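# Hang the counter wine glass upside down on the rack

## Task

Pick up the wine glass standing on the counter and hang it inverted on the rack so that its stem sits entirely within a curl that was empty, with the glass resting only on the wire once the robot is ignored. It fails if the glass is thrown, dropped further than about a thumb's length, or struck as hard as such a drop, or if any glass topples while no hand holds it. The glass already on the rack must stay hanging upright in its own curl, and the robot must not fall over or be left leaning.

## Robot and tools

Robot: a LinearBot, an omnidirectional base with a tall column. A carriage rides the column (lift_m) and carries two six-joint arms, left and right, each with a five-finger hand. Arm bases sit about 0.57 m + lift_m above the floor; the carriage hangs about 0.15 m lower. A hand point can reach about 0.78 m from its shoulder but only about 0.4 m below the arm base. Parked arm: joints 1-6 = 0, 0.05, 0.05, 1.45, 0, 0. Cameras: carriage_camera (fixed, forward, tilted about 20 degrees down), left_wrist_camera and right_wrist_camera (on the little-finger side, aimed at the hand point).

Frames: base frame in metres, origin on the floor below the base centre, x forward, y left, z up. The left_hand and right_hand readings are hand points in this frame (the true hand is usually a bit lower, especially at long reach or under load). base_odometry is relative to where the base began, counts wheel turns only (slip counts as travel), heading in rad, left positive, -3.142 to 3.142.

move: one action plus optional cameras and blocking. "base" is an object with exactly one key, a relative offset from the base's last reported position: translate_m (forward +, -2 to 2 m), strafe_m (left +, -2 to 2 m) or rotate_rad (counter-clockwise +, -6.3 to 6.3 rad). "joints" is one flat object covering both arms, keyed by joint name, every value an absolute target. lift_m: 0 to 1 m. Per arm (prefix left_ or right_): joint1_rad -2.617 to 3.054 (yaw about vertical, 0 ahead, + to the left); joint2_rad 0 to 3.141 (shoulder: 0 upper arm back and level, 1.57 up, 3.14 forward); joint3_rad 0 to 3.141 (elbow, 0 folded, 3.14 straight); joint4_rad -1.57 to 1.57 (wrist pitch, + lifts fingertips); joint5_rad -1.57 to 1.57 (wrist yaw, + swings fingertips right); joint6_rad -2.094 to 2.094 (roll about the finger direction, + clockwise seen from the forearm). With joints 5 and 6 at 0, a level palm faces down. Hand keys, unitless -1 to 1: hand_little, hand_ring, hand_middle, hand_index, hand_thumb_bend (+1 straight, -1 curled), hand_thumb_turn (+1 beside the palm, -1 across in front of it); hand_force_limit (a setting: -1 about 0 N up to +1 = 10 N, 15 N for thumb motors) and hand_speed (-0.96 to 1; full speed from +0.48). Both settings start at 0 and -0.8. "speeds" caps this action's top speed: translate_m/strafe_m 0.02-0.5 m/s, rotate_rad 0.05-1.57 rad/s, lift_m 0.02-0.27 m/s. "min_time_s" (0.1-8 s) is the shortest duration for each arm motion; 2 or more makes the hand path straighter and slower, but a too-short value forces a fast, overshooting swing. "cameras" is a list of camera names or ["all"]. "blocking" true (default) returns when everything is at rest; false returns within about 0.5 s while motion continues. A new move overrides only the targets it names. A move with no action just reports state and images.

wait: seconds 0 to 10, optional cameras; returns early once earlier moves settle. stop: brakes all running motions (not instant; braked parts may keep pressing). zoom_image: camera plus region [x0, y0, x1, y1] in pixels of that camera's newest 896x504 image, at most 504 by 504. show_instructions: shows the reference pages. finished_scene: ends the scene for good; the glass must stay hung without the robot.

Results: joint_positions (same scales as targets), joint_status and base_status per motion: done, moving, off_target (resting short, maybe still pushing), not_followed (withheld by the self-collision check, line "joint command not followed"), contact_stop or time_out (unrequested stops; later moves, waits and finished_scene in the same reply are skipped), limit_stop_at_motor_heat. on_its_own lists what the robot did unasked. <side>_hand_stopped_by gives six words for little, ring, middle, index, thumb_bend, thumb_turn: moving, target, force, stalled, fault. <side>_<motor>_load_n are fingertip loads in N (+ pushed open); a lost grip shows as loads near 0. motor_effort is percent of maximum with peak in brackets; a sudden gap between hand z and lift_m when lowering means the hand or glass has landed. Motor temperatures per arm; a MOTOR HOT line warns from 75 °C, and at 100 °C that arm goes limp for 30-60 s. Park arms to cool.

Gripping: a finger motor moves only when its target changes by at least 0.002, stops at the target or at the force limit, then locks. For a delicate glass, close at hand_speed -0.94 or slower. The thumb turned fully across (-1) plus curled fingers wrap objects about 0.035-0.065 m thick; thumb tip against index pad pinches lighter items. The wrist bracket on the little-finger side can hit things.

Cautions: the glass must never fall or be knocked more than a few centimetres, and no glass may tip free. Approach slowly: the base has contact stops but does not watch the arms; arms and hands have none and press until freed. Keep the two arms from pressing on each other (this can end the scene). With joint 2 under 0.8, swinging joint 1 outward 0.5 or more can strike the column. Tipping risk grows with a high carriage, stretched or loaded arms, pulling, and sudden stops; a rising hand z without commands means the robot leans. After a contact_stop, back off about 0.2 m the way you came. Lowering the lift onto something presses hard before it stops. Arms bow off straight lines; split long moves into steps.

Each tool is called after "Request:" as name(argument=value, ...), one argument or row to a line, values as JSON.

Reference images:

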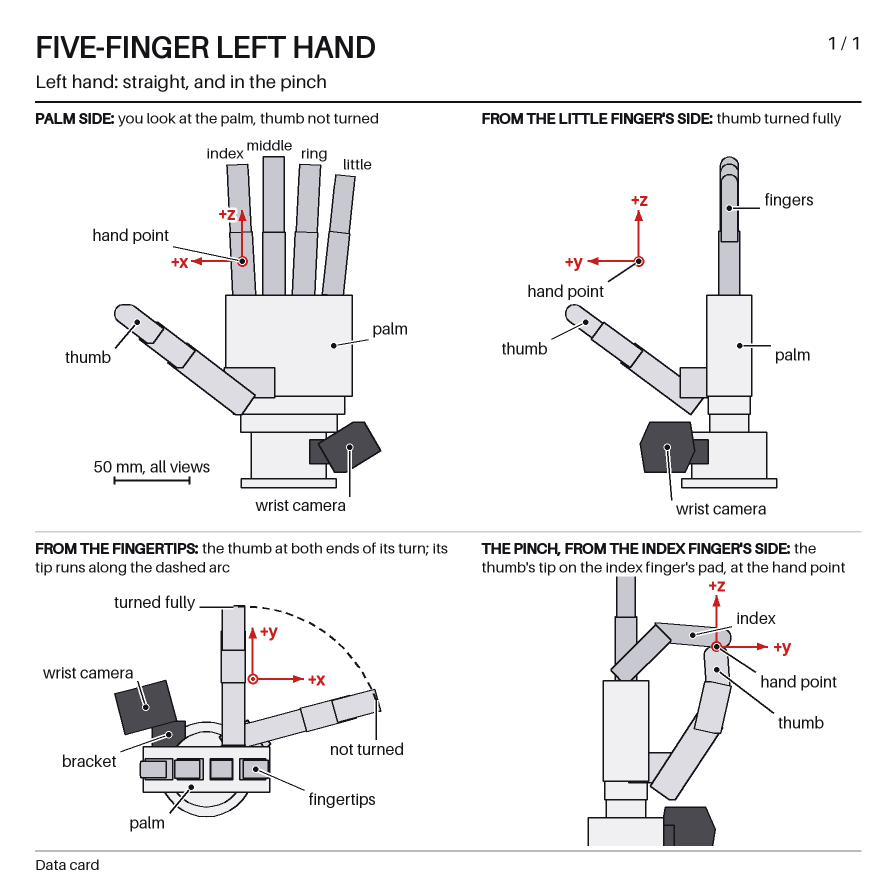

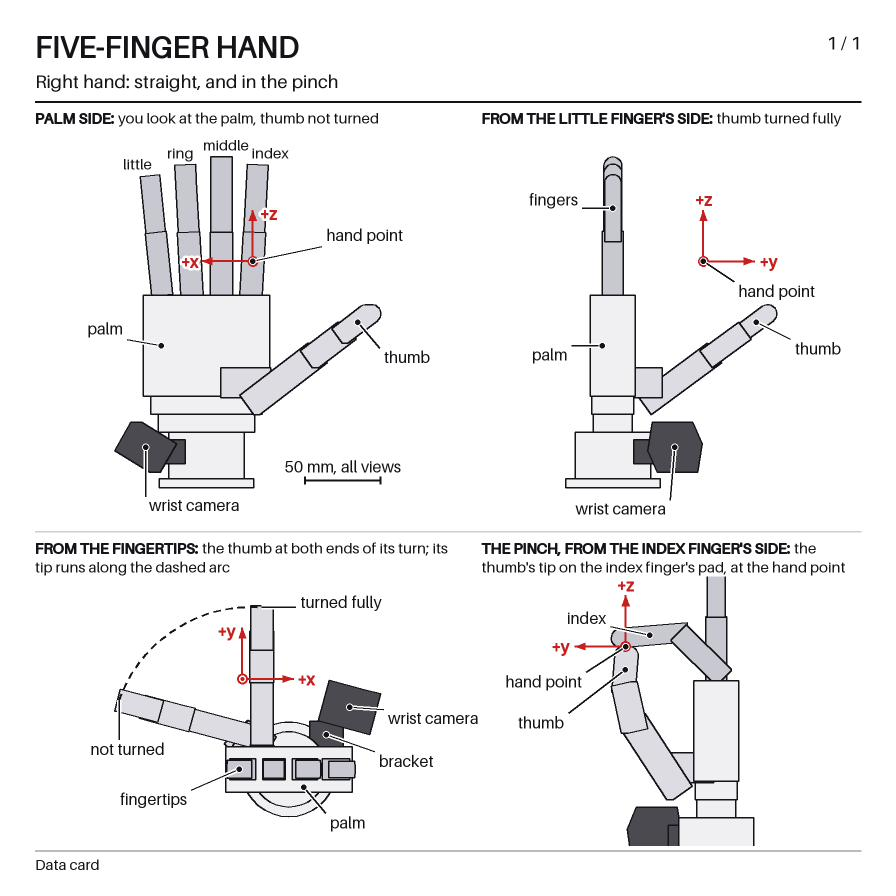

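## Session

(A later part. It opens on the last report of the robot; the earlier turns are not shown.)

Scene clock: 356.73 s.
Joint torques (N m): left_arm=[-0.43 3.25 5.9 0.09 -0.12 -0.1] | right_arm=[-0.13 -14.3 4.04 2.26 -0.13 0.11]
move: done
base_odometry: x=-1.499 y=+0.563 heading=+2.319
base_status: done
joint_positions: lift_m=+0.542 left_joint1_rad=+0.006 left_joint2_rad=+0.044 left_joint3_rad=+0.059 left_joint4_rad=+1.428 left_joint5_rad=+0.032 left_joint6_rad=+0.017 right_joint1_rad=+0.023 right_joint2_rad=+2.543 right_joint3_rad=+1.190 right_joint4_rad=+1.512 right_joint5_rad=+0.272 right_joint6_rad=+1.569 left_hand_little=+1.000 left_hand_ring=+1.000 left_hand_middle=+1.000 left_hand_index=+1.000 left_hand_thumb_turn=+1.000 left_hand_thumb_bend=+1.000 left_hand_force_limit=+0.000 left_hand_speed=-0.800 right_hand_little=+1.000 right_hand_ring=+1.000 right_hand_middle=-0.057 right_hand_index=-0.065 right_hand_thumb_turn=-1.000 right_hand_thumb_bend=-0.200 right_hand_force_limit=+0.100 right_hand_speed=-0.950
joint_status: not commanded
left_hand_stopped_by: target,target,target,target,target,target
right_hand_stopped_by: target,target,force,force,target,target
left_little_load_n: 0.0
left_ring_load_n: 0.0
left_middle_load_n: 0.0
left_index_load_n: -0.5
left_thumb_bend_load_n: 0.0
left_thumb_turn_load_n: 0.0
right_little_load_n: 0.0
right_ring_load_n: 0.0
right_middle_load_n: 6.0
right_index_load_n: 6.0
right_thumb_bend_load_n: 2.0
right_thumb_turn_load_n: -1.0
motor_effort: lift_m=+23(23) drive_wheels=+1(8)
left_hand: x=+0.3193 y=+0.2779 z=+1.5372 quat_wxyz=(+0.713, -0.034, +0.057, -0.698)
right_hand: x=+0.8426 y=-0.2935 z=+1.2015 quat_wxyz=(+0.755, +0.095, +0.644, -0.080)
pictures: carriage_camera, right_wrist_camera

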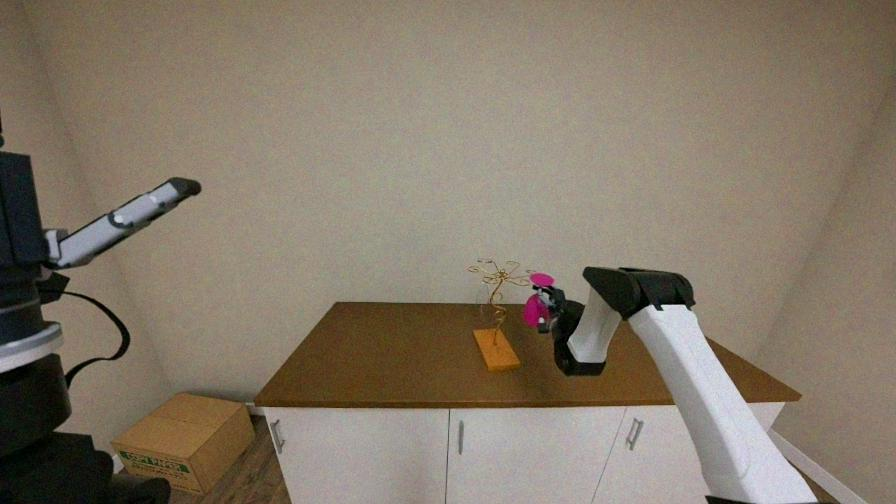

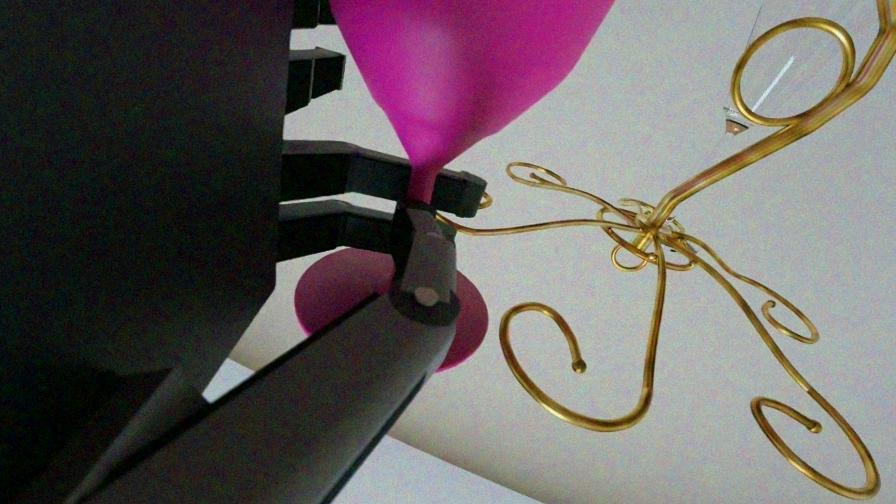

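Request:
move(
  base={"translate_m":0.034},
  speeds={"translate_m":0.03},
  cameras=["right_wrist_camera"],
)

Request:
move(
  base={"strafe_m":0.035},
  speeds={"strafe_m":0.03},
  cameras=["right_wrist_camera","carriage_camera"],
)

Request:
zoom_image(
  camera="carriage_camera",
  region=[500, 255, 570, 305],
)

Scene clock: 359.73 s.
Joint torques (N m): left_arm=[-0.43 3.4 5.85 0.09 -0.14 -0.09] | right_arm=[-0.2 -14.24 3.95 2.27 -0.13 0.11]
move: done
base_odometry: x=-1.523 y=+0.587 heading=+2.320
base_status: done
joint_positions: lift_m=+0.542 left_joint1_rad=+0.006 left_joint2_rad=+0.044 left_joint3_rad=+0.059 left_joint4_rad=+1.428 left_joint5_rad=+0.032 left_joint6_rad=+0.017 right_joint1_rad=+0.023 right_joint2_rad=+2.543 right_joint3_rad=+1.190 right_joint4_rad=+1.511 right_joint5_rad=+0.272 right_joint6_rad=+1.569 left_hand_little=+1.000 left_hand_ring=+1.000 left_hand_middle=+1.000 left_hand_index=+1.000 left_hand_thumb_turn=+1.000 left_hand_thumb_bend=+1.000 left_hand_force_limit=+0.000 left_hand_speed=-0.800 right_hand_little=+1.000 right_hand_ring=+1.000 right_hand_middle=-0.057 right_hand_index=-0.065 right_hand_thumb_turn=-1.000 right_hand_thumb_bend=-0.200 right_hand_force_limit=+0.100 right_hand_speed=-0.950
joint_status: not commanded
left_hand_stopped_by: target,target,target,target,target,target
right_hand_stopped_by: target,target,force,force,target,target
left_little_load_n: -0.5
left_ring_load_n: 0.0
left_middle_load_n: 0.0
left_index_load_n: 0.0
left_thumb_bend_load_n: 0.0
left_thumb_turn_load_n: 0.0
right_little_load_n: 0.0
right_ring_load_n: 0.0
right_middle_load_n: 6.0
right_index_load_n: 6.0
right_thumb_bend_load_n: 2.0
right_thumb_turn_load_n: -1.0
motor_effort: lift_m=+23(23) drive_wheels=-5(6)
left_hand: x=+0.3193 y=+0.2779 z=+1.5372 quat_wxyz=(+0.713, -0.034, +0.057, -0.698)
right_hand: x=+0.8427 y=-0.2935 z=+1.2012 quat_wxyz=(+0.755, +0.095, +0.644, -0.080)

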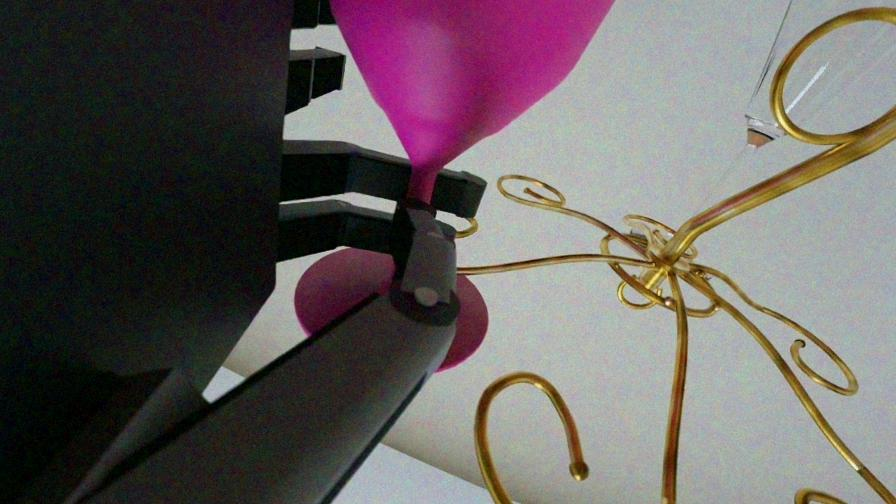

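Scene clock: 361.43 s.
Joint torques (N m): left_arm=[-0.46 3.36 5.86 0.1 -0.13 -0.11] | right_arm=[0.43 -14.2 3.81 2.42 -0.3 0.1]
move: done
base_odometry: x=-1.548 y=+0.564 heading=+2.320
base_status: done
joint_positions: lift_m=+0.542 left_joint1_rad=+0.006 left_joint2_rad=+0.044 left_joint3_rad=+0.059 left_joint4_rad=+1.428 left_joint5_rad=+0.032 left_joint6_rad=+0.017 right_joint1_rad=+0.015 right_joint2_rad=+2.543 right_joint3_rad=+1.190 right_joint4_rad=+1.500 right_joint5_rad=+0.289 right_joint6_rad=+1.569 left_hand_little=+1.000 left_hand_ring=+1.000 left_hand_middle=+1.000 left_hand_index=+1.000 left_hand_thumb_turn=+1.000 left_hand_thumb_bend=+1.000 left_hand_force_limit=+0.000 left_hand_speed=-0.800 right_hand_little=+1.000 right_hand_ring=+1.000 right_hand_middle=-0.057 right_hand_index=-0.065 right_hand_thumb_turn=-1.000 right_hand_thumb_bend=-0.200 right_hand_force_limit=+0.100 right_hand_speed=-0.950
joint_status: not commanded
left_hand_stopped_by: target,target,target,target,target,target
right_hand_stopped_by: target,target,force,force,target,target
left_little_load_n: 0.0
left_ring_load_n: 0.0
left_middle_load_n: 0.0
left_index_load_n: 0.0
left_thumb_bend_load_n: 0.0
left_thumb_turn_load_n: 0.0
right_little_load_n: 0.0
right_ring_load_n: 0.0
right_middle_load_n: 4.5
right_index_load_n: 9.0
right_thumb_bend_load_n: 0.5
right_thumb_turn_load_n: 0.0
motor_effort: lift_m=+22(23) drive_wheels=+0(7)
left_hand: x=+0.3193 y=+0.2779 z=+1.5372 quat_wxyz=(+0.713, -0.034, +0.057, -0.698)
right_hand: x=+0.8437 y=-0.3018 z=+1.1983 quat_wxyz=(+0.750, +0.104, +0.647, -0.089)
pictures: carriage_camera, right_wrist_camera

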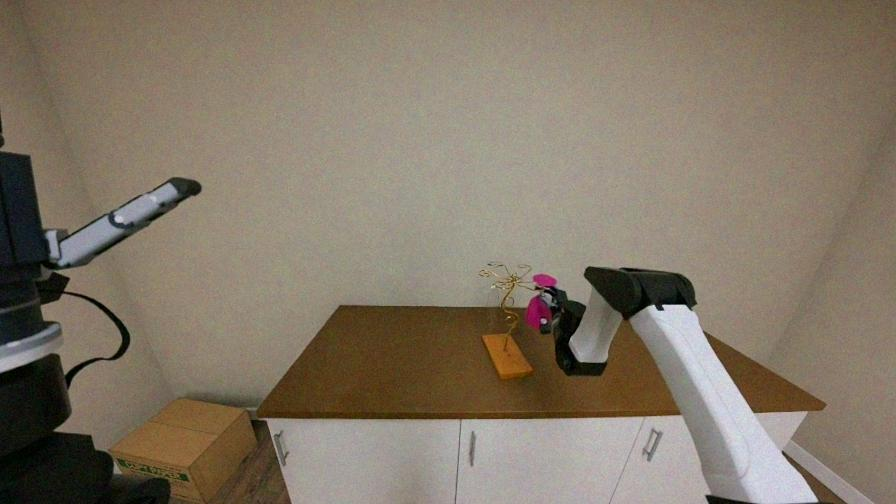

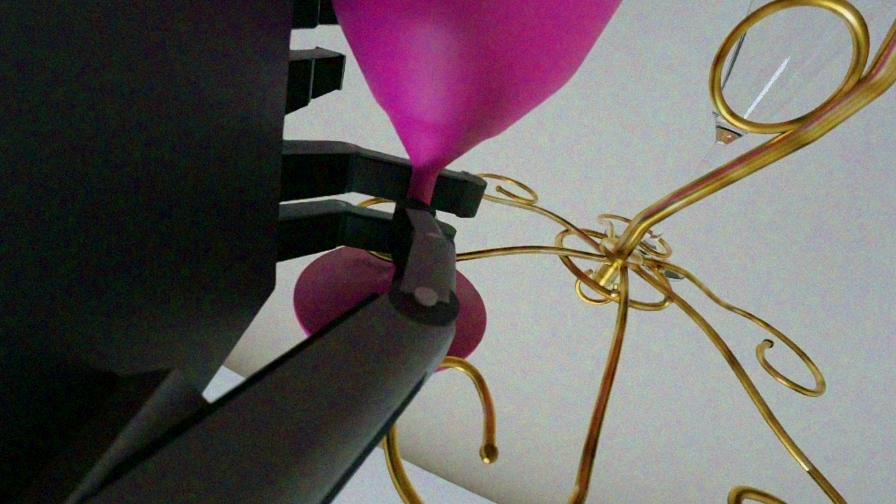

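Scaled by 7.200 from the camera's image (finer frame: 1280x720).

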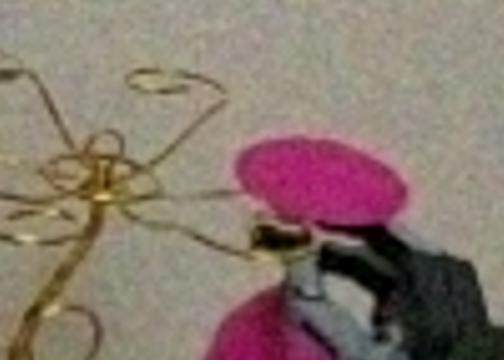

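Request:
zoom_image(
  camera="right_wrist_camera",
  region=[360, 200, 520, 480],
)

Request:
zoom_image(
  camera="carriage_camera",
  region=[518, 268, 558, 298],
)

Scaled by 1.800 from the camera's image (finer frame: 1280x720).

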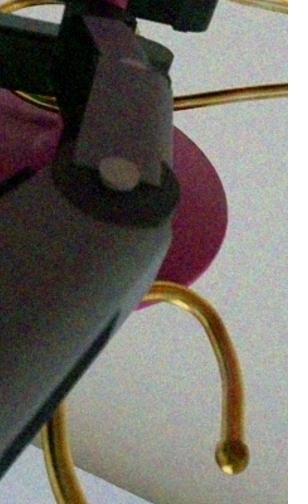

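Scaled by 12.600 from the camera's image (finer frame: 1280x720).

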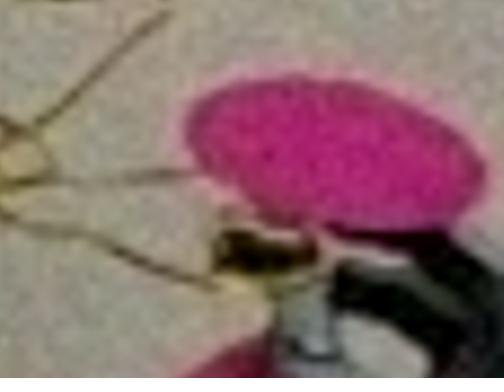

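Request:
move(
  base={"strafe_m":-0.035},
  speeds={"strafe_m":0.03},
  cameras=["right_wrist_camera"],
)

Request:
move(
  base={"translate_m":-0.034},
  speeds={"translate_m":0.03},
  cameras=["right_wrist_camera","carriage_camera"],
)

Request:
zoom_image(
  camera="carriage_camera",
  region=[500, 255, 570, 305],
)

Scene clock: 370.10 s.
Joint torques (N m): left_arm=[-0.51 3.34 5.71 0.12 -0.13 -0.09] | right_arm=[-0.03 -14.2 4.03 2.38 -0.11 0.11]
move: done
base_odometry: x=-1.523 y=+0.587 heading=+2.320
base_status: done
joint_positions: lift_m=+0.542 left_joint1_rad=+0.006 left_joint2_rad=+0.044 left_joint3_rad=+0.059 left_joint4_rad=+1.428 left_joint5_rad=+0.032 left_joint6_rad=+0.017 right_joint1_rad=+0.019 right_joint2_rad=+2.543 right_joint3_rad=+1.190 right_joint4_rad=+1.501 right_joint5_rad=+0.277 right_joint6_rad=+1.569 left_hand_little=+1.000 left_hand_ring=+1.000 left_hand_middle=+1.000 left_hand_index=+1.000 left_hand_thumb_turn=+1.000 left_hand_thumb_bend=+1.000 left_hand_force_limit=+0.000 left_hand_speed=-0.800 right_hand_little=+1.000 right_hand_ring=+1.000 right_hand_middle=-0.057 right_hand_index=-0.065 right_hand_thumb_turn=-1.000 right_hand_thumb_bend=-0.199 right_hand_force_limit=+0.100 right_hand_speed=-0.950
joint_status: not commanded
left_hand_stopped_by: target,target,target,target,target,target
right_hand_stopped_by: target,target,force,force,target,target
left_little_load_n: 0.0
left_ring_load_n: 0.0
left_middle_load_n: 0.0
left_index_load_n: 0.0
left_thumb_bend_load_n: 0.0
left_thumb_turn_load_n: 0.0
right_little_load_n: 0.0
right_ring_load_n: 0.0
right_middle_load_n: 6.0
right_index_load_n: 6.0
right_thumb_bend_load_n: 2.0
right_thumb_turn_load_n: -1.0
motor_effort: lift_m=+22(23) drive_wheels=-2(7)
left_hand: x=+0.3193 y=+0.2780 z=+1.5372 quat_wxyz=(+0.713, -0.034, +0.057, -0.698)
right_hand: x=+0.8435 y=-0.2967 z=+1.1985 quat_wxyz=(+0.751, +0.098, +0.648, -0.084)

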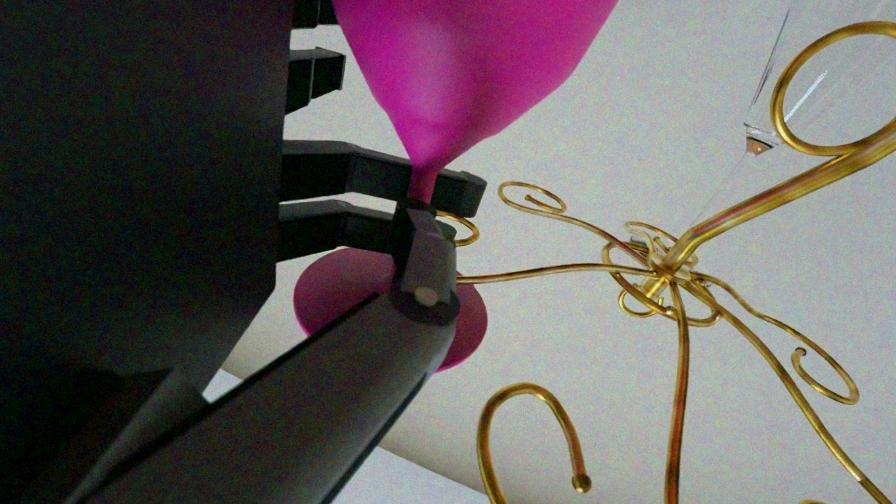

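Scene clock: 371.67 s.
Joint torques (N m): left_arm=[-0.57 3.33 5.79 0.12 -0.14 -0.08] | right_arm=[0.05 -14.11 3.92 2.33 -0.18 0.11]
move: done
base_odometry: x=-1.500 y=+0.563 heading=+2.320
base_status: done
joint_positions: lift_m=+0.542 left_joint1_rad=+0.006 left_joint2_rad=+0.044 left_joint3_rad=+0.059 left_joint4_rad=+1.428 left_joint5_rad=+0.032 left_joint6_rad=+0.017 right_joint1_rad=+0.019 right_joint2_rad=+2.543 right_joint3_rad=+1.190 right_joint4_rad=+1.504 right_joint5_rad=+0.277 right_joint6_rad=+1.569 left_hand_little=+1.000 left_hand_ring=+1.000 left_hand_middle=+1.000 left_hand_index=+1.000 left_hand_thumb_turn=+1.000 left_hand_thumb_bend=+1.000 left_hand_force_limit=+0.000 left_hand_speed=-0.800 right_hand_little=+1.000 right_hand_ring=+1.000 right_hand_middle=-0.057 right_hand_index=-0.065 right_hand_thumb_turn=-1.000 right_hand_thumb_bend=-0.199 right_hand_force_limit=+0.100 right_hand_speed=-0.950
joint_status: not commanded
left_hand_stopped_by: target,target,target,target,target,target
right_hand_stopped_by: target,target,force,force,target,target
left_little_load_n: 0.0
left_ring_load_n: 0.0
left_middle_load_n: 0.0
left_index_load_n: 0.0
left_thumb_bend_load_n: 0.0
left_thumb_turn_load_n: 0.0
right_little_load_n: 0.0
right_ring_load_n: 0.0
right_middle_load_n: 6.5
right_index_load_n: 6.0
right_thumb_bend_load_n: 2.0
right_thumb_turn_load_n: -1.0
motor_effort: lift_m=+23(23) drive_wheels=+0(7)
left_hand: x=+0.3192 y=+0.2779 z=+1.5372 quat_wxyz=(+0.713, -0.034, +0.056, -0.698)
right_hand: x=+0.8433 y=-0.2965 z=+1.1994 quat_wxyz=(+0.752, +0.098, +0.646, -0.083)
pictures: carriage_camera, right_wrist_camera

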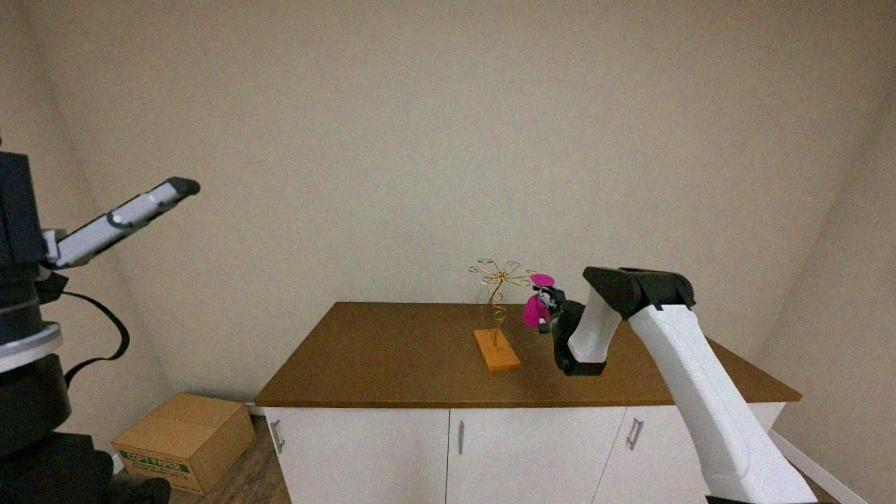

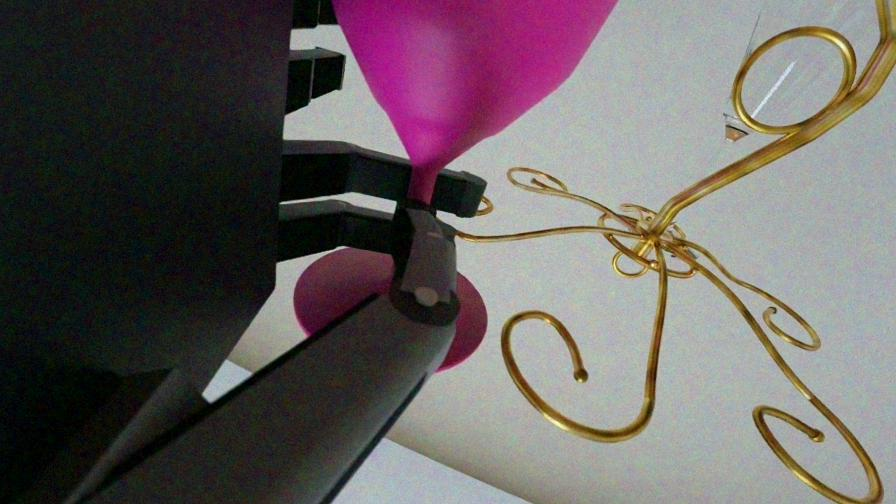

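Scaled by 7.200 from the camera's image (finer frame: 1280x720).

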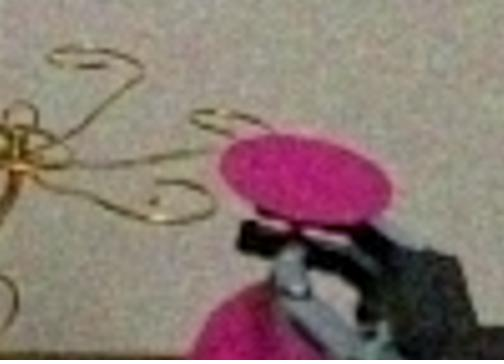

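Request:
move(
  joints={"lift_m":0.5375},
  speeds={"lift_m":0.03},
  cameras=["right_wrist_camera"],
)

Request:
zoom_image(
  camera="right_wrist_camera",
  region=[340, 130, 700, 490],
)

Scene clock: 372.73 s.
Joint torques (N m): left_arm=[-0.53 3.29 5.86 0.11 -0.12 -0.11] | right_arm=[0.05 -14.31 3.82 2.29 -0.21 0.11]
move: done
base_odometry: x=-1.500 y=+0.563 heading=+2.320
base_status: not commanded
joint_positions: lift_m=+0.538 left_joint1_rad=+0.006 left_joint2_rad=+0.044 left_joint3_rad=+0.059 left_joint4_rad=+1.428 left_joint5_rad=+0.032 left_joint6_rad=+0.017 right_joint1_rad=+0.019 right_joint2_rad=+2.543 right_joint3_rad=+1.190 right_joint4_rad=+1.508 right_joint5_rad=+0.277 right_joint6_rad=+1.569 left_hand_little=+1.000 left_hand_ring=+1.000 left_hand_middle=+1.000 left_hand_index=+1.000 left_hand_thumb_turn=+1.000 left_hand_thumb_bend=+1.000 left_hand_force_limit=+0.000 left_hand_speed=-0.800 right_hand_little=+1.000 right_hand_ring=+1.000 right_hand_middle=-0.057 right_hand_index=-0.065 right_hand_thumb_turn=-1.000 right_hand_thumb_bend=-0.199 right_hand_force_limit=+0.100 right_hand_speed=-0.950
joint_status: all done
left_hand_stopped_by: target,target,target,target,target,target
right_hand_stopped_by: target,target,force,force,target,target
left_little_load_n: 0.0
left_ring_load_n: 0.0
left_middle_load_n: 0.0
left_index_load_n: 0.0
left_thumb_bend_load_n: 0.0
left_thumb_turn_load_n: 0.0
right_little_load_n: 0.0
right_ring_load_n: 0.0
right_middle_load_n: 6.0
right_index_load_n: 6.0
right_thumb_bend_load_n: 2.0
right_thumb_turn_load_n: -1.0
motor_effort: lift_m=+21(21) drive_wheels=+1(3)
left_hand: x=+0.3193 y=+0.2779 z=+1.5330 quat_wxyz=(+0.713, -0.034, +0.057, -0.698)
right_hand: x=+0.8430 y=-0.2965 z=+1.1962 quat_wxyz=(+0.753, +0.098, +0.645, -0.083)

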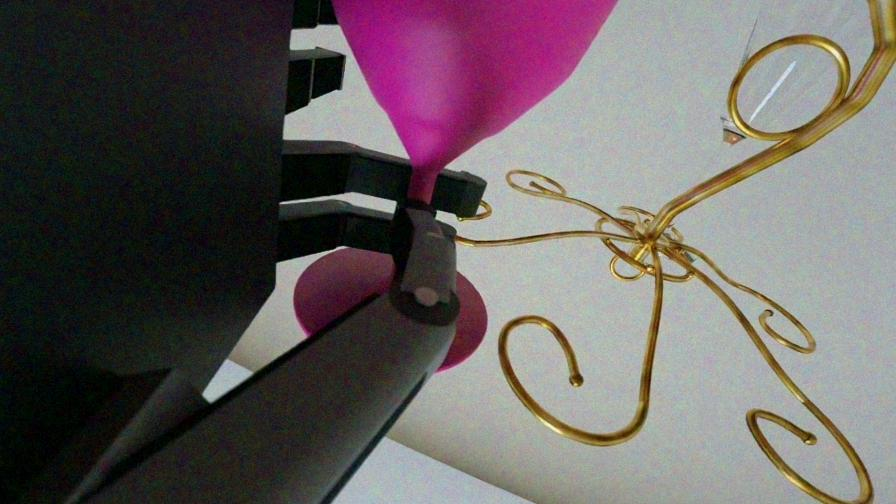

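Scaled by 1.400 from the camera's image (finer frame: 1280x720).

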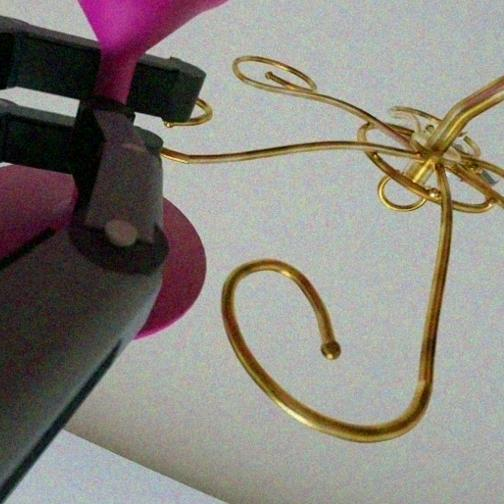

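Request:
move(
  base={"translate_m":0.013},
  speeds={"translate_m":0.03},
  cameras=[],
)

Request:
move(
  base={"strafe_m":0.02},
  speeds={"strafe_m":0.03},
  cameras=["right_wrist_camera","carriage_camera"],
)

Request:
zoom_image(
  camera="carriage_camera",
  region=[500, 255, 570, 305],
)

Scene clock: 376.77 s.
Joint torques (N m): left_arm=[-0.51 3.28 5.75 0.1 -0.14 -0.1] | right_arm=[0.05 -14.26 3.81 2.28 -0.18 0.11]
move: done
base_odometry: x=-1.509 y=+0.572 heading=+2.320
base_status: done
joint_positions: lift_m=+0.538 left_joint1_rad=+0.006 left_joint2_rad=+0.044 left_joint3_rad=+0.059 left_joint4_rad=+1.428 left_joint5_rad=+0.032 left_joint6_rad=+0.017 right_joint1_rad=+0.019 right_joint2_rad=+2.543 right_joint3_rad=+1.190 right_joint4_rad=+1.508 right_joint5_rad=+0.277 right_joint6_rad=+1.569 left_hand_little=+1.000 left_hand_ring=+1.000 left_hand_middle=+1.000 left_hand_index=+1.000 left_hand_thumb_turn=+1.000 left_hand_thumb_bend=+1.000 left_hand_force_limit=+0.000 left_hand_speed=-0.800 right_hand_little=+1.000 right_hand_ring=+1.000 right_hand_middle=-0.057 right_hand_index=-0.065 right_hand_thumb_turn=-1.000 right_hand_thumb_bend=-0.199 right_hand_force_limit=+0.100 right_hand_speed=-0.950
joint_status: not commanded
left_hand_stopped_by: target,target,target,target,target,target
right_hand_stopped_by: target,target,force,force,target,target
left_little_load_n: -0.5
left_ring_load_n: 0.0
left_middle_load_n: 0.0
left_index_load_n: 0.0
left_thumb_bend_load_n: 0.0
left_thumb_turn_load_n: 0.0
right_little_load_n: 0.0
right_ring_load_n: 0.5
right_middle_load_n: 6.0
right_index_load_n: 6.0
right_thumb_bend_load_n: 2.0
right_thumb_turn_load_n: -1.0
motor_effort: lift_m=+21(21) drive_wheels=+2(6)
left_hand: x=+0.3193 y=+0.2779 z=+1.5330 quat_wxyz=(+0.713, -0.034, +0.057, -0.698)
right_hand: x=+0.8430 y=-0.2965 z=+1.1963 quat_wxyz=(+0.753, +0.098, +0.645, -0.083)

Scene clock: 377.93 s.
Joint torques (N m): left_arm=[-0.54 3.32 6 0.11 -0.15 -0.09] | right_arm=[0.06 -14.17 3.66 2.21 -0.16 0.1]
move: done
base_odometry: x=-1.523 y=+0.559 heading=+2.320
base_status: done
joint_positions: lift_m=+0.538 left_joint1_rad=+0.006 left_joint2_rad=+0.044 left_joint3_rad=+0.059 left_joint4_rad=+1.428 left_joint5_rad=+0.032 left_joint6_rad=+0.017 right_joint1_rad=+0.020 right_joint2_rad=+2.543 right_joint3_rad=+1.190 right_joint4_rad=+1.516 right_joint5_rad=+0.277 right_joint6_rad=+1.569 left_hand_little=+1.000 left_hand_ring=+1.000 left_hand_middle=+1.000 left_hand_index=+1.000 left_hand_thumb_turn=+1.000 left_hand_thumb_bend=+1.000 left_hand_force_limit=+0.000 left_hand_speed=-0.800 right_hand_little=+1.000 right_hand_ring=+1.000 right_hand_middle=-0.057 right_hand_index=-0.065 right_hand_thumb_turn=-1.000 right_hand_thumb_bend=-0.200 right_hand_force_limit=+0.100 right_hand_speed=-0.950
joint_status: not commanded
left_hand_stopped_by: target,target,target,target,target,target
right_hand_stopped_by: target,target,force,force,target,target
left_little_load_n: 0.0
left_ring_load_n: 0.0
left_middle_load_n: 0.0
left_index_load_n: 0.0
left_thumb_bend_load_n: 0.0
left_thumb_turn_load_n: 0.0
right_little_load_n: 0.0
right_ring_load_n: 0.0
right_middle_load_n: 5.5
right_index_load_n: 6.5
right_thumb_bend_load_n: 2.5
right_thumb_turn_load_n: -0.5
motor_effort: lift_m=+20(21) drive_wheels=+4(7)
left_hand: x=+0.3192 y=+0.2779 z=+1.5330 quat_wxyz=(+0.713, -0.034, +0.056, -0.698)
right_hand: x=+0.8424 y=-0.2963 z=+1.1983 quat_wxyz=(+0.756, +0.098, +0.642, -0.083)
pictures: carriage_camera, right_wrist_camera

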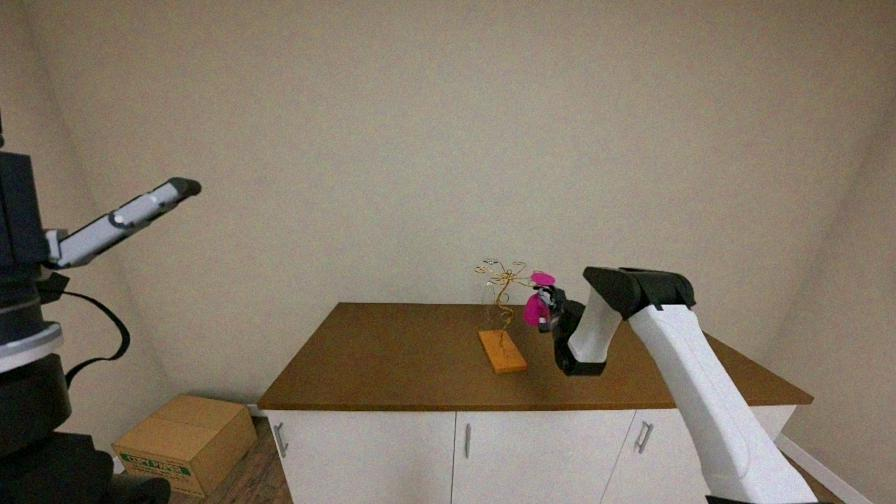

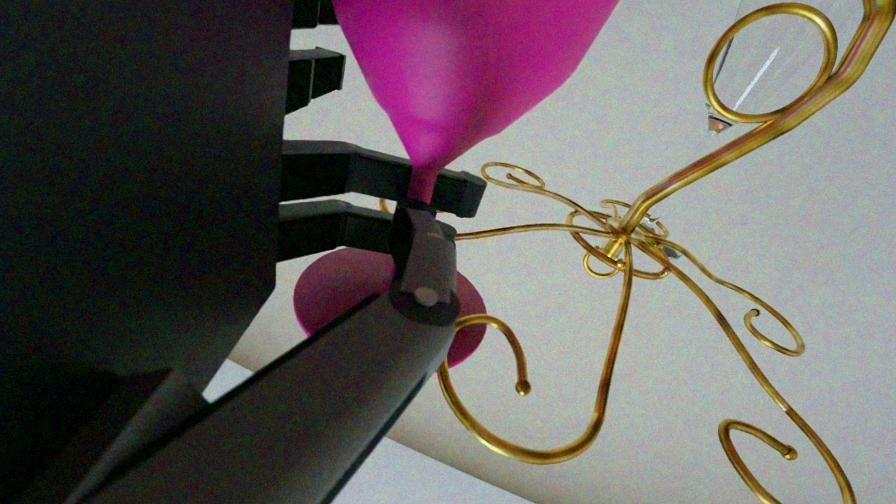

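Scaled by 7.200 from the camera's image (finer frame: 1280x720).

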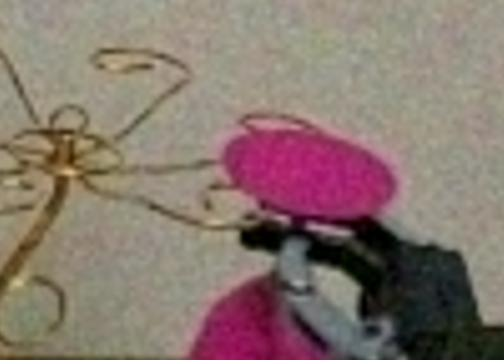

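Request:
move(
  base={"strafe_m":-0.035},
  speeds={"strafe_m":0.03},
  cameras=["right_wrist_camera"],
)

Request:
move(
  base={"translate_m":-0.12},
  speeds={"translate_m":0.06},
  cameras=[],
)

Request:
move(
  base={"strafe_m":-0.12},
  speeds={"strafe_m":0.07},
  cameras=["carriage_camera"],
)

Scene clock: 381.80 s.
Joint torques (N m): left_arm=[-0.47 3.33 5.75 0.12 -0.13 -0.1] | right_arm=[-0.12 -14.3 3.75 2.24 -0.16 0.11]
move: done
base_odometry: x=-1.498 y=+0.582 heading=+2.320
base_status: done
joint_positions: lift_m=+0.538 left_joint1_rad=+0.006 left_joint2_rad=+0.044 left_joint3_rad=+0.059 left_joint4_rad=+1.428 left_joint5_rad=+0.032 left_joint6_rad=+0.017 right_joint1_rad=+0.022 right_joint2_rad=+2.543 right_joint3_rad=+1.190 right_joint4_rad=+1.515 right_joint5_rad=+0.275 right_joint6_rad=+1.569 left_hand_little=+1.000 left_hand_ring=+1.000 left_hand_middle=+1.000 left_hand_index=+1.000 left_hand_thumb_turn=+1.000 left_hand_thumb_bend=+1.000 left_hand_force_limit=+0.000 left_hand_speed=-0.800 right_hand_little=+1.000 right_hand_ring=+1.000 right_hand_middle=-0.057 right_hand_index=-0.065 right_hand_thumb_turn=-1.000 right_hand_thumb_bend=-0.199 right_hand_force_limit=+0.100 right_hand_speed=-0.950
joint_status: not commanded
left_hand_stopped_by: target,target,target,target,target,target
right_hand_stopped_by: target,target,force,force,target,target
left_little_load_n: 0.0
left_ring_load_n: 0.0
left_middle_load_n: 0.0
left_index_load_n: 0.0
left_thumb_bend_load_n: 0.0
left_thumb_turn_load_n: 0.0
right_little_load_n: 0.0
right_ring_load_n: 0.0
right_middle_load_n: 6.5
right_index_load_n: 6.0
right_thumb_bend_load_n: 2.0
right_thumb_turn_load_n: -1.0
motor_effort: lift_m=+20(21) drive_wheels=-1(6)
left_hand: x=+0.3192 y=+0.2780 z=+1.5330 quat_wxyz=(+0.713, -0.034, +0.056, -0.698)
right_hand: x=+0.8424 y=-0.2944 z=+1.1982 quat_wxyz=(+0.756, +0.097, +0.642, -0.081)

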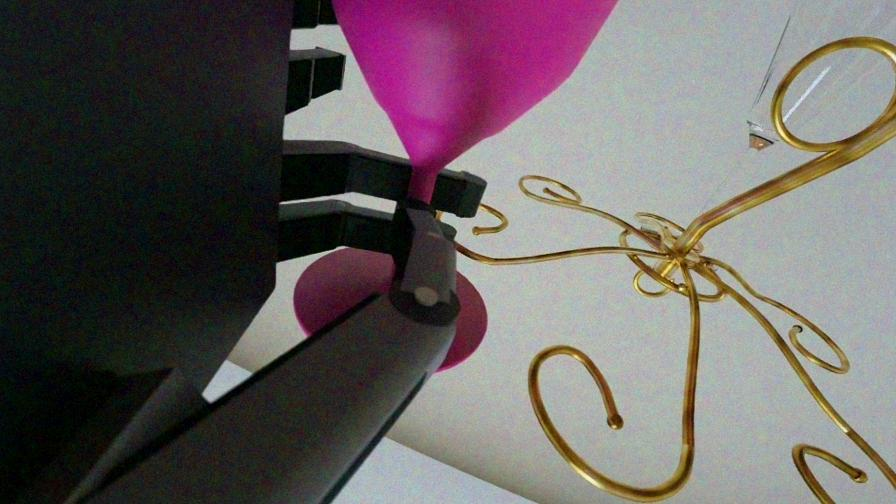

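Scene clock: 384.33 s.
Joint torques (N m): left_arm=[-0.58 3.4 5.7 0.05 -0.15 -0.09] | right_arm=[-0.14 -14.24 3.9 2.24 -0.18 0.11]
move: done
base_odometry: x=-1.416 y=+0.494 heading=+2.320
base_status: done
joint_positions: lift_m=+0.538 left_joint1_rad=+0.006 left_joint2_rad=+0.044 left_joint3_rad=+0.059 left_joint4_rad=+1.430 left_joint5_rad=+0.032 left_joint6_rad=+0.017 right_joint1_rad=+0.022 right_joint2_rad=+2.543 right_joint3_rad=+1.190 right_joint4_rad=+1.514 right_joint5_rad=+0.275 right_joint6_rad=+1.569 left_hand_little=+1.000 left_hand_ring=+1.000 left_hand_middle=+1.000 left_hand_index=+1.000 left_hand_thumb_turn=+1.000 left_hand_thumb_bend=+1.000 left_hand_force_limit=+0.000 left_hand_speed=-0.800 right_hand_little=+1.000 right_hand_ring=+1.000 right_hand_middle=-0.057 right_hand_index=-0.065 right_hand_thumb_turn=-1.000 right_hand_thumb_bend=-0.199 right_hand_force_limit=+0.100 right_hand_speed=-0.950
joint_status: not commanded
left_hand_stopped_by: target,target,target,target,target,target
right_hand_stopped_by: target,target,force,force,target,target
left_little_load_n: 0.0
left_ring_load_n: 0.0
left_middle_load_n: 0.0
left_index_load_n: 0.0
left_thumb_bend_load_n: 0.0
left_thumb_turn_load_n: 0.0
right_little_load_n: 0.0
right_ring_load_n: 0.0
right_middle_load_n: 6.0
right_index_load_n: 6.0
right_thumb_bend_load_n: 2.0
right_thumb_turn_load_n: -1.0
motor_effort: lift_m=+20(21) drive_wheels=+0(6)
left_hand: x=+0.3187 y=+0.2780 z=+1.5332 quat_wxyz=(+0.713, -0.033, +0.056, -0.698)
right_hand: x=+0.8425 y=-0.2944 z=+1.1978 quat_wxyz=(+0.755, +0.096, +0.643, -0.081)

Scene clock: 386.63 s.
Joint torques (N m): left_arm=[-0.38 3.28 5.79 0.09 -0.15 -0.1] | right_arm=[-0.18 -14.19 4.01 2.22 -0.14 0.11]
move: done
base_odometry: x=-1.328 y=+0.576 heading=+2.320
base_status: done
joint_positions: lift_m=+0.538 left_joint1_rad=+0.005 left_joint2_rad=+0.044 left_joint3_rad=+0.059 left_joint4_rad=+1.430 left_joint5_rad=+0.032 left_joint6_rad=+0.017 right_joint1_rad=+0.022 right_joint2_rad=+2.543 right_joint3_rad=+1.190 right_joint4_rad=+1.513 right_joint5_rad=+0.273 right_joint6_rad=+1.569 left_hand_little=+1.000 left_hand_ring=+1.000 left_hand_middle=+1.000 left_hand_index=+1.000 left_hand_thumb_turn=+1.000 left_hand_thumb_bend=+1.000 left_hand_force_limit=+0.000 left_hand_speed=-0.800 right_hand_little=+1.000 right_hand_ring=+1.000 right_hand_middle=-0.057 right_hand_index=-0.065 right_hand_thumb_turn=-1.000 right_hand_thumb_bend=-0.199 right_hand_force_limit=+0.100 right_hand_speed=-0.950
joint_status: not commanded
left_hand_stopped_by: target,target,target,target,target,target
right_hand_stopped_by: target,target,force,force,target,target
left_little_load_n: 0.0
left_ring_load_n: 0.0
left_middle_load_n: 0.0
left_index_load_n: 0.0
left_thumb_bend_load_n: 0.0
left_thumb_turn_load_n: 0.0
right_little_load_n: 0.0
right_ring_load_n: 0.0
right_middle_load_n: 6.5
right_index_load_n: 6.0
right_thumb_bend_load_n: 2.0
right_thumb_turn_load_n: -1.0
motor_effort: lift_m=+20(21) drive_wheels=+0(6)
left_hand: x=+0.3188 y=+0.2779 z=+1.5332 quat_wxyz=(+0.713, -0.033, +0.056, -0.698)
right_hand: x=+0.8425 y=-0.2941 z=+1.1977 quat_wxyz=(+0.755, +0.096, +0.643, -0.081)

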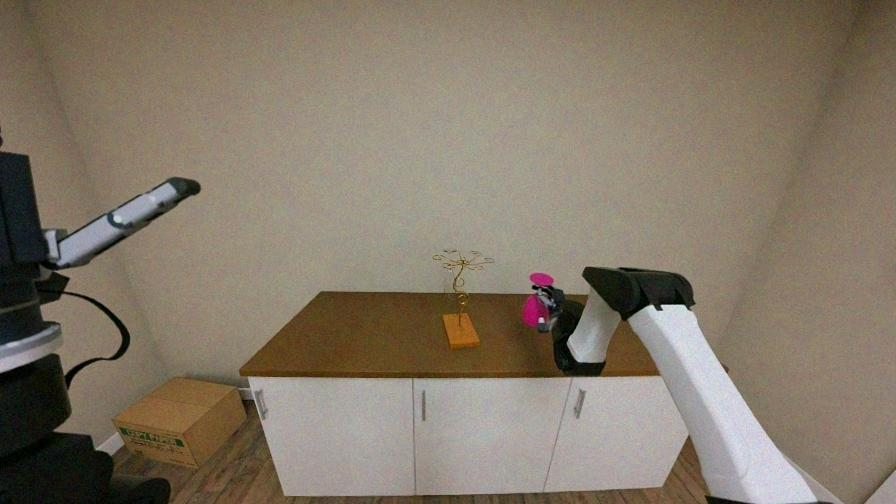

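Request:
move(
  cameras=["all"],
)

Scene clock: 388.10 s.
Joint torques (N m): left_arm=[-0.49 3.34 5.75 0.09 -0.13 -0.1] | right_arm=[-0.16 -14.13 3.96 2.25 -0.14 0.11]
Motor temperatures (°C): left_arm=[26 36 42 35 26 26] | right_arm=[26 53 36 48 25 26]
base_odometry: x=-1.328 y=+0.576 heading=+2.320
base_status: done
joint_positions: lift_m=+0.538 left_joint1_rad=+0.005 left_joint2_rad=+0.044 left_joint3_rad=+0.059 left_joint4_rad=+1.430 left_joint5_rad=+0.032 left_joint6_rad=+0.017 right_joint1_rad=+0.022 right_joint2_rad=+2.543 right_joint3_rad=+1.190 right_joint4_rad=+1.513 right_joint5_rad=+0.273 right_joint6_rad=+1.569 left_hand_little=+1.000 left_hand_ring=+1.000 left_hand_middle=+1.000 left_hand_index=+1.000 left_hand_thumb_turn=+1.000 left_hand_thumb_bend=+1.000 left_hand_force_limit=+0.000 left_hand_speed=-0.800 right_hand_little=+1.000 right_hand_ring=+1.000 right_hand_middle=-0.057 right_hand_index=-0.065 right_hand_thumb_turn=-1.000 right_hand_thumb_bend=-0.199 right_hand_force_limit=+0.100 right_hand_speed=-0.950
joint_status: not commanded
left_hand_stopped_by: target,target,target,target,target,target
right_hand_stopped_by: target,target,force,force,target,target
left_little_load_n: 0.0
left_ring_load_n: 0.0
left_middle_load_n: 0.0
left_index_load_n: 0.0
left_thumb_bend_load_n: 0.0
left_thumb_turn_load_n: 0.0
right_little_load_n: 0.0
right_ring_load_n: 0.0
right_middle_load_n: 6.0
right_index_load_n: 6.0
right_thumb_bend_load_n: 2.0
right_thumb_turn_load_n: -1.0
motor_effort: lift_m=+20(21) drive_wheels=+0(6)
left_hand: x=+0.3188 y=+0.2779 z=+1.5332 quat_wxyz=(+0.713, -0.033, +0.056, -0.698) (m; base frame)
right_hand: x=+0.8425 y=-0.2941 z=+1.1977 quat_wxyz=(+0.755, +0.096, +0.643, -0.081) (m; base frame)
pictures: carriage_camera, left_wrist_camera, right_wrist_camera

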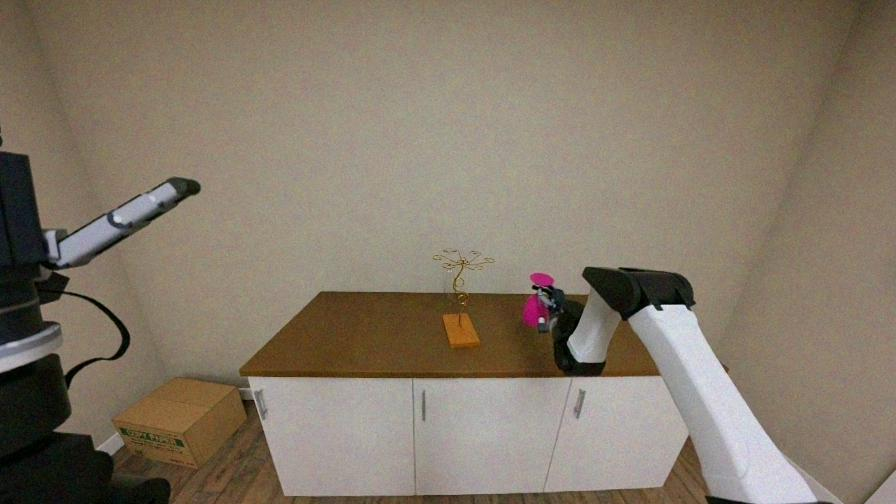

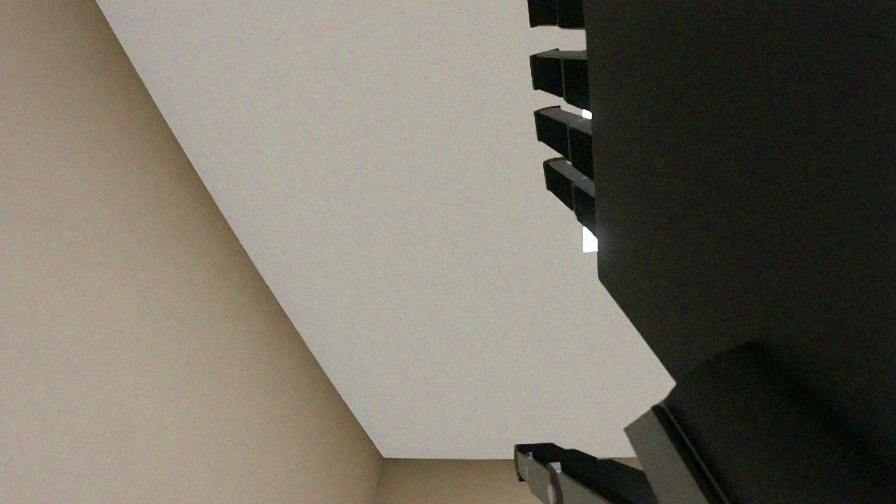

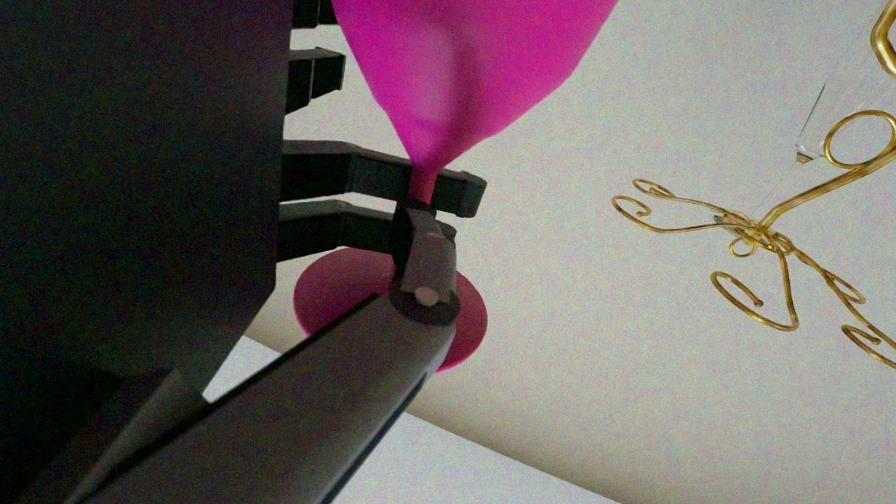

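Request:
zoom_image(
  camera="carriage_camera",
  region=[400, 230, 600, 350],
)

Scaled by 2.520 from the camera's image (finer frame: 1280x720).

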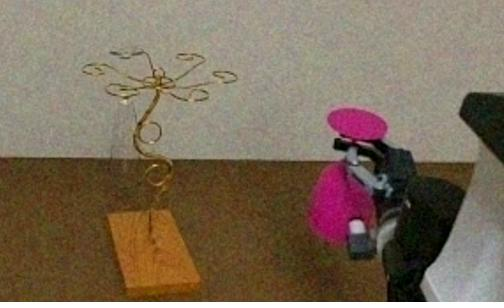

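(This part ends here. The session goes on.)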